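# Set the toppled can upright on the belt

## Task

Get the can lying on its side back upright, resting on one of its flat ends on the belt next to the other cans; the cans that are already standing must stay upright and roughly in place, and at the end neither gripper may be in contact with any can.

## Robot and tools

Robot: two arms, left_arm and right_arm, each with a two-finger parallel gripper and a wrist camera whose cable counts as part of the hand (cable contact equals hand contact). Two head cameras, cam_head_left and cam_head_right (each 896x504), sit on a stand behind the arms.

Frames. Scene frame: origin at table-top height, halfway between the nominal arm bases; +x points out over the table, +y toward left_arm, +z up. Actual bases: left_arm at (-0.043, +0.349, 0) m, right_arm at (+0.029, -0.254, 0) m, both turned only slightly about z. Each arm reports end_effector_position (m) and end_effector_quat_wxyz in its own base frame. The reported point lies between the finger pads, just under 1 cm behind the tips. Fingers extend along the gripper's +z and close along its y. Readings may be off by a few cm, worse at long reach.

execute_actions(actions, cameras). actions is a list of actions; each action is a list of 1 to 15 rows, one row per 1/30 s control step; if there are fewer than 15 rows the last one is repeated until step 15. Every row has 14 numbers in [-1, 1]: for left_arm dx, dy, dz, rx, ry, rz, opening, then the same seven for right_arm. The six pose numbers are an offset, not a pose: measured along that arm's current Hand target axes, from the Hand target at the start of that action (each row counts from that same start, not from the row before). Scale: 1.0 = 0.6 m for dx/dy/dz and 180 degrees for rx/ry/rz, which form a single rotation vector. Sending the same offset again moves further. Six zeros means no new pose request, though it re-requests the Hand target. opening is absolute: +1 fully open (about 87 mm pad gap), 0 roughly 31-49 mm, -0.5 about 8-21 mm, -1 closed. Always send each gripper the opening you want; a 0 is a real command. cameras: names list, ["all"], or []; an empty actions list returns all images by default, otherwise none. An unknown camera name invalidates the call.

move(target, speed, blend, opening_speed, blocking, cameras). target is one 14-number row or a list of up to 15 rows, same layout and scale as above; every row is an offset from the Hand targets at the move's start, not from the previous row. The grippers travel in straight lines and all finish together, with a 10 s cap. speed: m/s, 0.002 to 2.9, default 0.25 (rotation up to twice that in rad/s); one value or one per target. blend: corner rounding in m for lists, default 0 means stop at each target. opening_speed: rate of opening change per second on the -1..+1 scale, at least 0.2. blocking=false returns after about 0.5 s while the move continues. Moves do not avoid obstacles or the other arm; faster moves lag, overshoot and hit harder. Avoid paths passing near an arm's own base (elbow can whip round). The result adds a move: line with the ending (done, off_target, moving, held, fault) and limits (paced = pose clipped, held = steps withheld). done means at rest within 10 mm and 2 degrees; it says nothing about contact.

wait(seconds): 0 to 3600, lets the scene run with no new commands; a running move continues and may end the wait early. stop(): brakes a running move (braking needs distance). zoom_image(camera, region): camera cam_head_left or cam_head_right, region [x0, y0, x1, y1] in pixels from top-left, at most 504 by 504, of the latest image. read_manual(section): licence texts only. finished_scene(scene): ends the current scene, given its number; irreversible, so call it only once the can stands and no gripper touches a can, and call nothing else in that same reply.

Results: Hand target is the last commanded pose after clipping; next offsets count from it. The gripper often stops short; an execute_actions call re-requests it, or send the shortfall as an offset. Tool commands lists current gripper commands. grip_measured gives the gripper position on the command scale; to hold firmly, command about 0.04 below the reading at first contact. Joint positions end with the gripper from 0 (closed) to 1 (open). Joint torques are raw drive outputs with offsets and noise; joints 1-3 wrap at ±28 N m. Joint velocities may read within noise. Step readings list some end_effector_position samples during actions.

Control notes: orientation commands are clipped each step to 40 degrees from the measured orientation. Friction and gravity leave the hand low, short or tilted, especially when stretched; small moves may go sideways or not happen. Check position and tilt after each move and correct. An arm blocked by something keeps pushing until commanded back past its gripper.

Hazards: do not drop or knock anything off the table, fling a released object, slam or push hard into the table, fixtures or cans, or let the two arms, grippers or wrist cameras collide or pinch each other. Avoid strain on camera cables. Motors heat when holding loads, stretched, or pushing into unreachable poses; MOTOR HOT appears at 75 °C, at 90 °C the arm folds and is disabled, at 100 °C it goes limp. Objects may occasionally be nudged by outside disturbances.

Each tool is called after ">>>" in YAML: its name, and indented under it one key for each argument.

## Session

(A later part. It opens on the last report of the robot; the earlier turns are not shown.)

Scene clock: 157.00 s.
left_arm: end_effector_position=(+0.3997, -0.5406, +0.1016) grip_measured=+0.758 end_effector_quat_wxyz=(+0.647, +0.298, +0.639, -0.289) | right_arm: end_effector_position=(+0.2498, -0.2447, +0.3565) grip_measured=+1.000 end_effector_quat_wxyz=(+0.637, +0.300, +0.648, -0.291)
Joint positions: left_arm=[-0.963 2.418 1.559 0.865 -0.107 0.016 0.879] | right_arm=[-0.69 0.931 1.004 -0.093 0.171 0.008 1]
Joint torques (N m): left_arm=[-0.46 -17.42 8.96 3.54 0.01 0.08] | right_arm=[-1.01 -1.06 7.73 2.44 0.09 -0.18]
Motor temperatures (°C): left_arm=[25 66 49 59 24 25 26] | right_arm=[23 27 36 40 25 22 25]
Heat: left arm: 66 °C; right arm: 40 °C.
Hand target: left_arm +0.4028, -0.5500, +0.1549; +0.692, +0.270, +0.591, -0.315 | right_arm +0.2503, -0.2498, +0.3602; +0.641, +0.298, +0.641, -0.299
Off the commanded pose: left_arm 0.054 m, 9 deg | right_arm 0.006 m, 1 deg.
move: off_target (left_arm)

>>> move:
  target: [0.0283,0.0005,-0.0129,0,0.0139,0,0.3,0,0,0,0,0,0,1]
  speed: 0.06
  cameras: ["all"]

>>> zoom_image:
  camera: "cam_head_left"
  region: [430, 131, 632, 331]

>>> zoom_image:
  camera: "cam_head_right"
  region: [430, 131, 632, 331]

Scene clock: 160.53 s.
left_arm: end_effector_position=(+0.3996, -0.5405, +0.1011) grip_measured=+0.758 end_effector_quat_wxyz=(+0.647, +0.298, +0.640, -0.289) | right_arm: end_effector_position=(+0.2498, -0.2447, +0.3565) grip_measured=+1.000 end_effector_quat_wxyz=(+0.637, +0.300, +0.648, -0.291)
Joint positions: left_arm=[-0.963 2.418 1.559 0.863 -0.107 0.016 0.879] | right_arm=[-0.69 0.931 1.004 -0.093 0.171 0.008 1]
Joint torques (N m): left_arm=[-0.46 -16.66 7.3 3.36 0.01 0.03] | right_arm=[-0.99 -1.07 7.73 2.44 0.09 -0.18]
Motor temperatures (°C): left_arm=[25 68 48 60 24 25 26] | right_arm=[23 27 36 40 25 22 25]
Heat: left arm: 68 °C; right arm: 40 °C.
Hand target: left_arm +0.3998, -0.5460, +0.1369; +0.679, +0.276, +0.606, -0.309 | right_arm +0.2503, -0.2498, +0.3602; +0.641, +0.298, +0.641, -0.299
Off the commanded pose: left_arm 0.036 m, 6 deg | right_arm 0.006 m, 1 deg.
move: off_target (left_arm)

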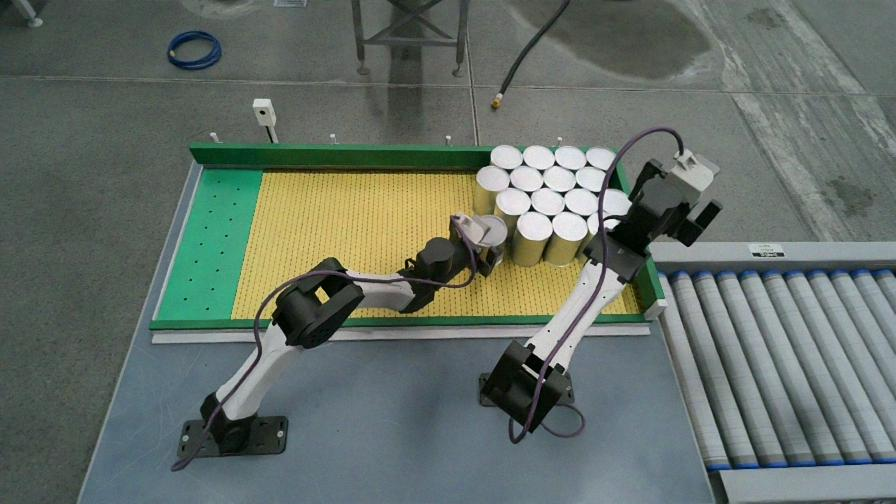

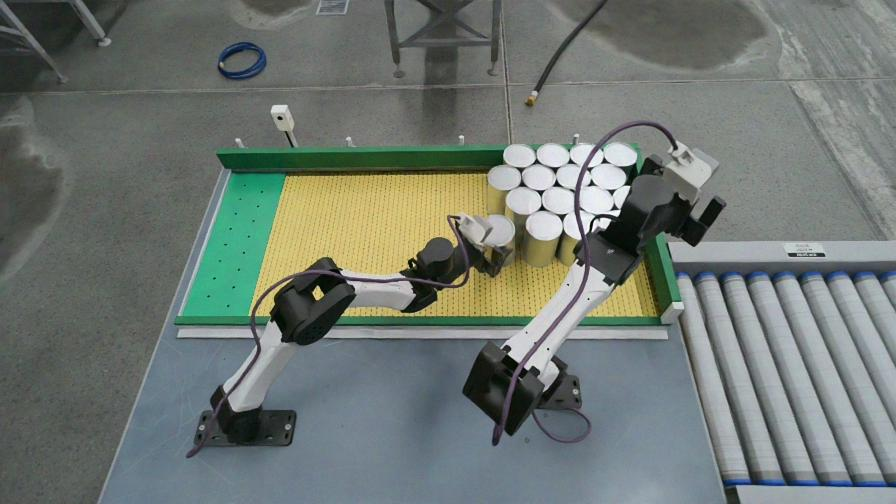

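Scaled by 2.495.

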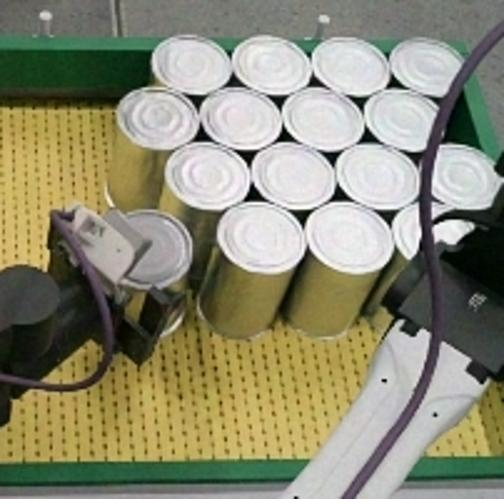

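Scaled by 2.495.

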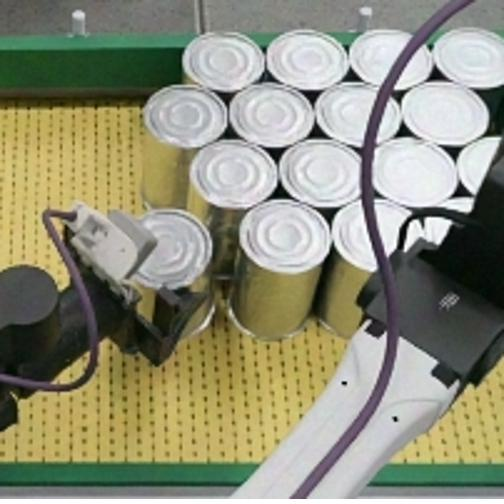

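>>> move:
  target: [0.0277,0.0038,-0.0075,0,0.0139,0,0.3,0,0,0,0,0,0,1]
  speed: 0.06

Scene clock: 165.33 s.
left_arm: end_effector_position=(+0.3995, -0.5405, +0.1005) grip_measured=+0.758 end_effector_quat_wxyz=(+0.646, +0.298, +0.641, -0.289) | right_arm: end_effector_position=(+0.2498, -0.2447, +0.3565) grip_measured=+1.000 end_effector_quat_wxyz=(+0.637, +0.300, +0.648, -0.291)
Joint positions: left_arm=[-0.963 2.418 1.559 0.86 -0.107 0.015 0.879] | right_arm=[-0.69 0.931 1.004 -0.093 0.171 0.008 1]
Joint torques (N m): left_arm=[-0.12 -15.65 6.42 3.11 0.05 0.01] | right_arm=[-1.01 -1.06 7.72 2.44 0.1 -0.18]
Motor temperatures (°C): left_arm=[25 70 47 60 24 25 26] | right_arm=[23 27 36 40 25 22 25]
Heat: left arm: 70 °C; right arm: 40 °C.
Hand target: left_arm +0.3998, -0.5425, +0.1199; +0.665, +0.283, +0.621, -0.303 | right_arm +0.2503, -0.2498, +0.3602; +0.641, +0.298, +0.641, -0.299
Off the commanded pose: left_arm 0.020 m, 4 deg | right_arm 0.006 m, 1 deg.
move: off_target (left_arm)

>>> move:
  target:
    - [0.0133,0,-0.0015,0,0.008,0,0.3,0,0,0,0,0,0,1]
    - [0.0133,0,-0.0015,0,0.008,0,1,0,0,0,0,0,0,1]
  speed: 0.06
  opening_speed: 0.4
  cameras: ["all"]

>>> zoom_image:
  camera: "cam_head_left"
  region: [430, 131, 632, 331]

>>> zoom_image:
  camera: "cam_head_right"
  region: [430, 131, 632, 331]

Scene clock: 173.23 s.
left_arm: end_effector_position=(+0.4005, -0.5408, +0.1061) grip_measured=+1.000 end_effector_quat_wxyz=(+0.653, +0.292, +0.635, -0.293) | right_arm: end_effector_position=(+0.2498, -0.2447, +0.3565) grip_measured=+1.000 end_effector_quat_wxyz=(+0.637, +0.300, +0.648, -0.291)
Joint positions: left_arm=[-0.963 2.418 1.559 0.883 -0.11 0.011 1] | right_arm=[-0.69 0.931 1.004 -0.093 0.171 0.008 1]
Joint torques (N m): left_arm=[-0.16 -14.97 6.69 2.59 0.08 0.01] | right_arm=[-1.02 -1.07 7.73 2.44 0.1 -0.18]
Motor temperatures (°C): left_arm=[25 72 46 59 24 25 27] | right_arm=[23 27 36 40 25 22 25]
Heat: left arm: 72 °C; right arm: 40 °C.
Hand target: left_arm +0.3996, -0.5422, +0.1119; +0.658, +0.287, +0.629, -0.299 | right_arm +0.2503, -0.2498, +0.3602; +0.641, +0.298, +0.641, -0.299
Off the commanded pose: left_arm 0.006 m, 1 deg | right_arm 0.006 m, 1 deg.
move: done; target 2's new opening was sent with left_arm's hand 0.012 m and 3 deg from that target

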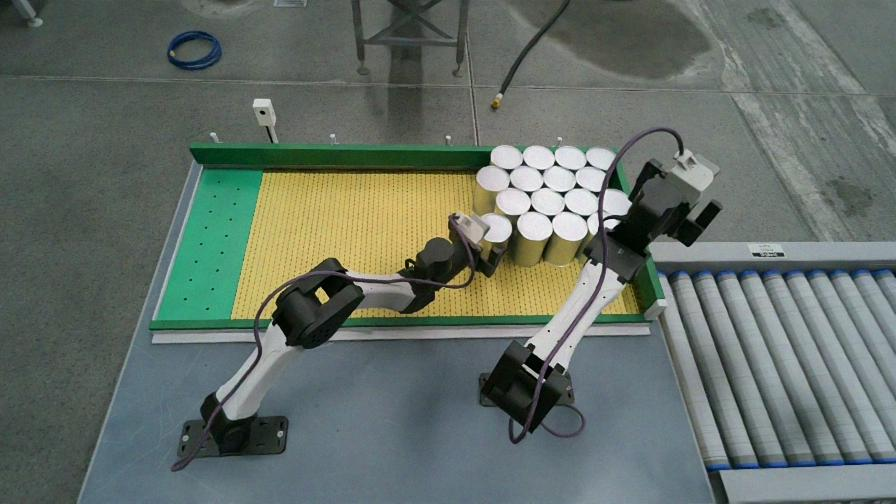

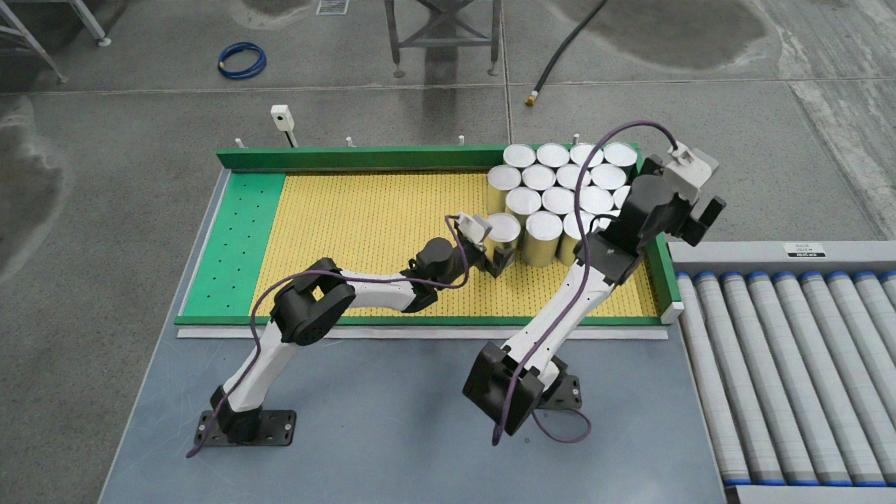

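Scaled by 2.495.

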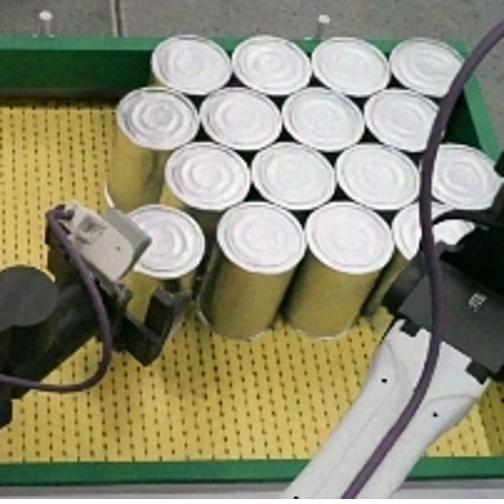

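Scaled by 2.495.

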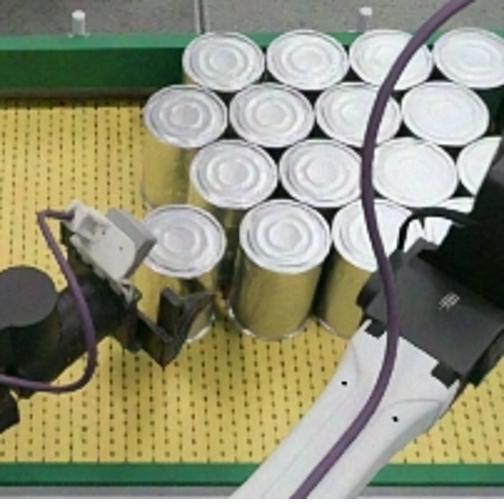

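>>> move:
  target: [-0.0217,0,-0.249,0,0,0,1,0,0,0,0,0,0,1]
  speed: 0.1
  cameras: ["all"]

>>> zoom_image:
  camera: "cam_head_left"
  region: [430, 131, 632, 331]

>>> zoom_image:
  camera: "cam_head_right"
  region: [430, 131, 632, 331]

Scene clock: 183.77 s.
left_arm: end_effector_position=(+0.3044, -0.4298, +0.0991) grip_measured=+1.000 end_effector_quat_wxyz=(+0.645, +0.297, +0.642, -0.289) | right_arm: end_effector_position=(+0.2498, -0.2447, +0.3565) grip_measured=+1.000 end_effector_quat_wxyz=(+0.637, +0.300, +0.648, -0.291)
Joint positions: left_arm=[-1.005 2.032 0.815 1.217 -0.15 0.011 1] | right_arm=[-0.69 0.931 1.004 -0.093 0.171 0.008 1]
Joint torques (N m): left_arm=[-0.51 -13.7 4.37 2.6 0 0.02] | right_arm=[-1.01 -1.09 7.71 2.44 0.09 -0.18]
Motor temperatures (°C): left_arm=[25 72 45 56 24 25 26] | right_arm=[23 27 36 41 25 22 25]
Heat: left arm: 72 °C; right arm: 41 °C.
Hand target: left_arm +0.3012, -0.4293, +0.1184; +0.658, +0.287, +0.629, -0.299 | right_arm +0.2503, -0.2498, +0.3602; +0.641, +0.298, +0.641, -0.299
Off the commanded pose: left_arm 0.019 m, 3 deg | right_arm 0.006 m, 1 deg.
move: off_target (left_arm)

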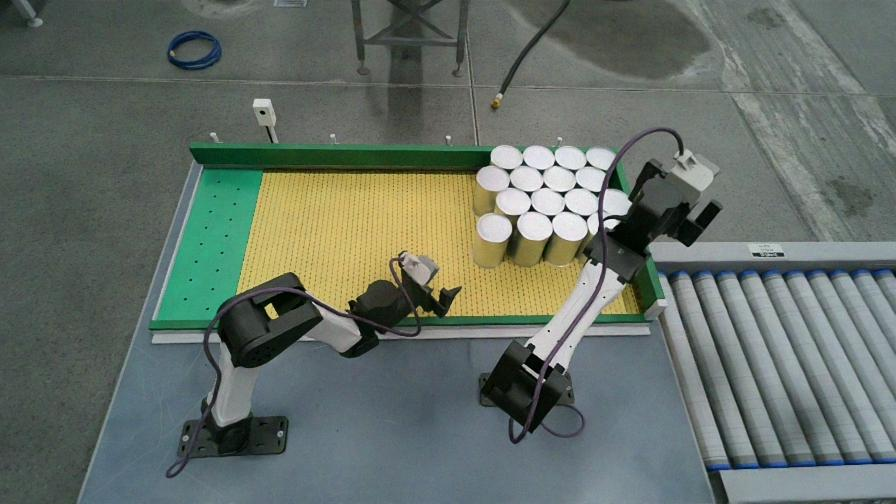

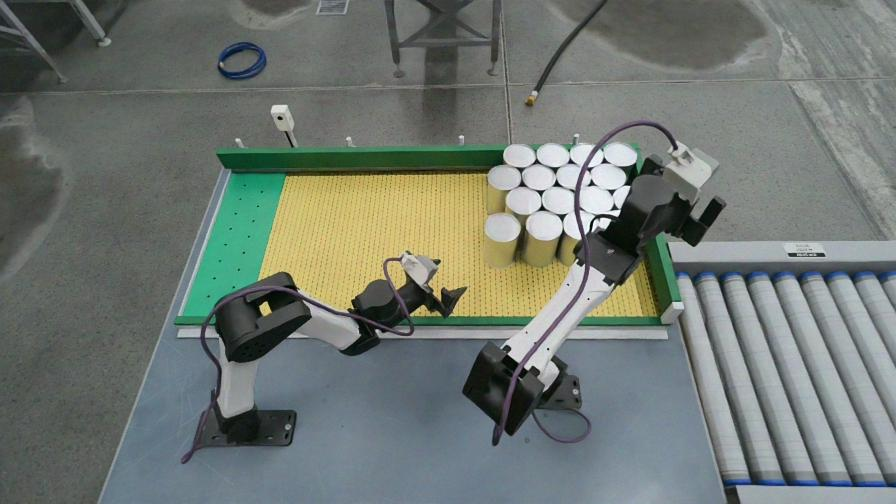

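Scaled by 2.495.

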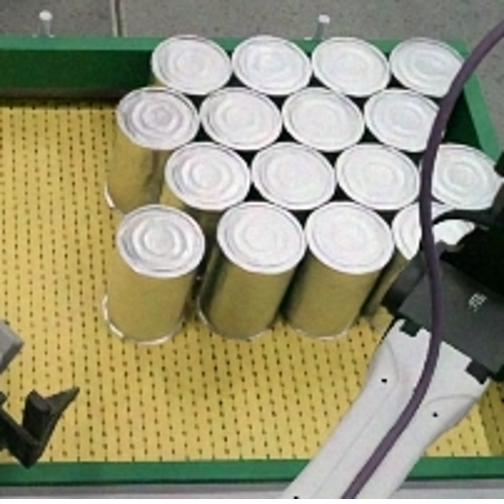

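Scaled by 2.495.

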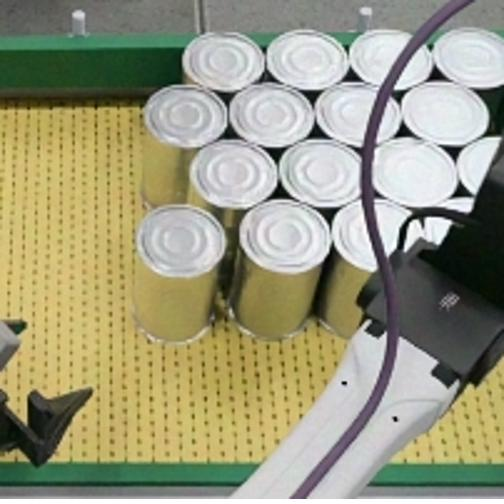

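>>> finished_scene:
  scene: 3

The scene is finished: the task was done.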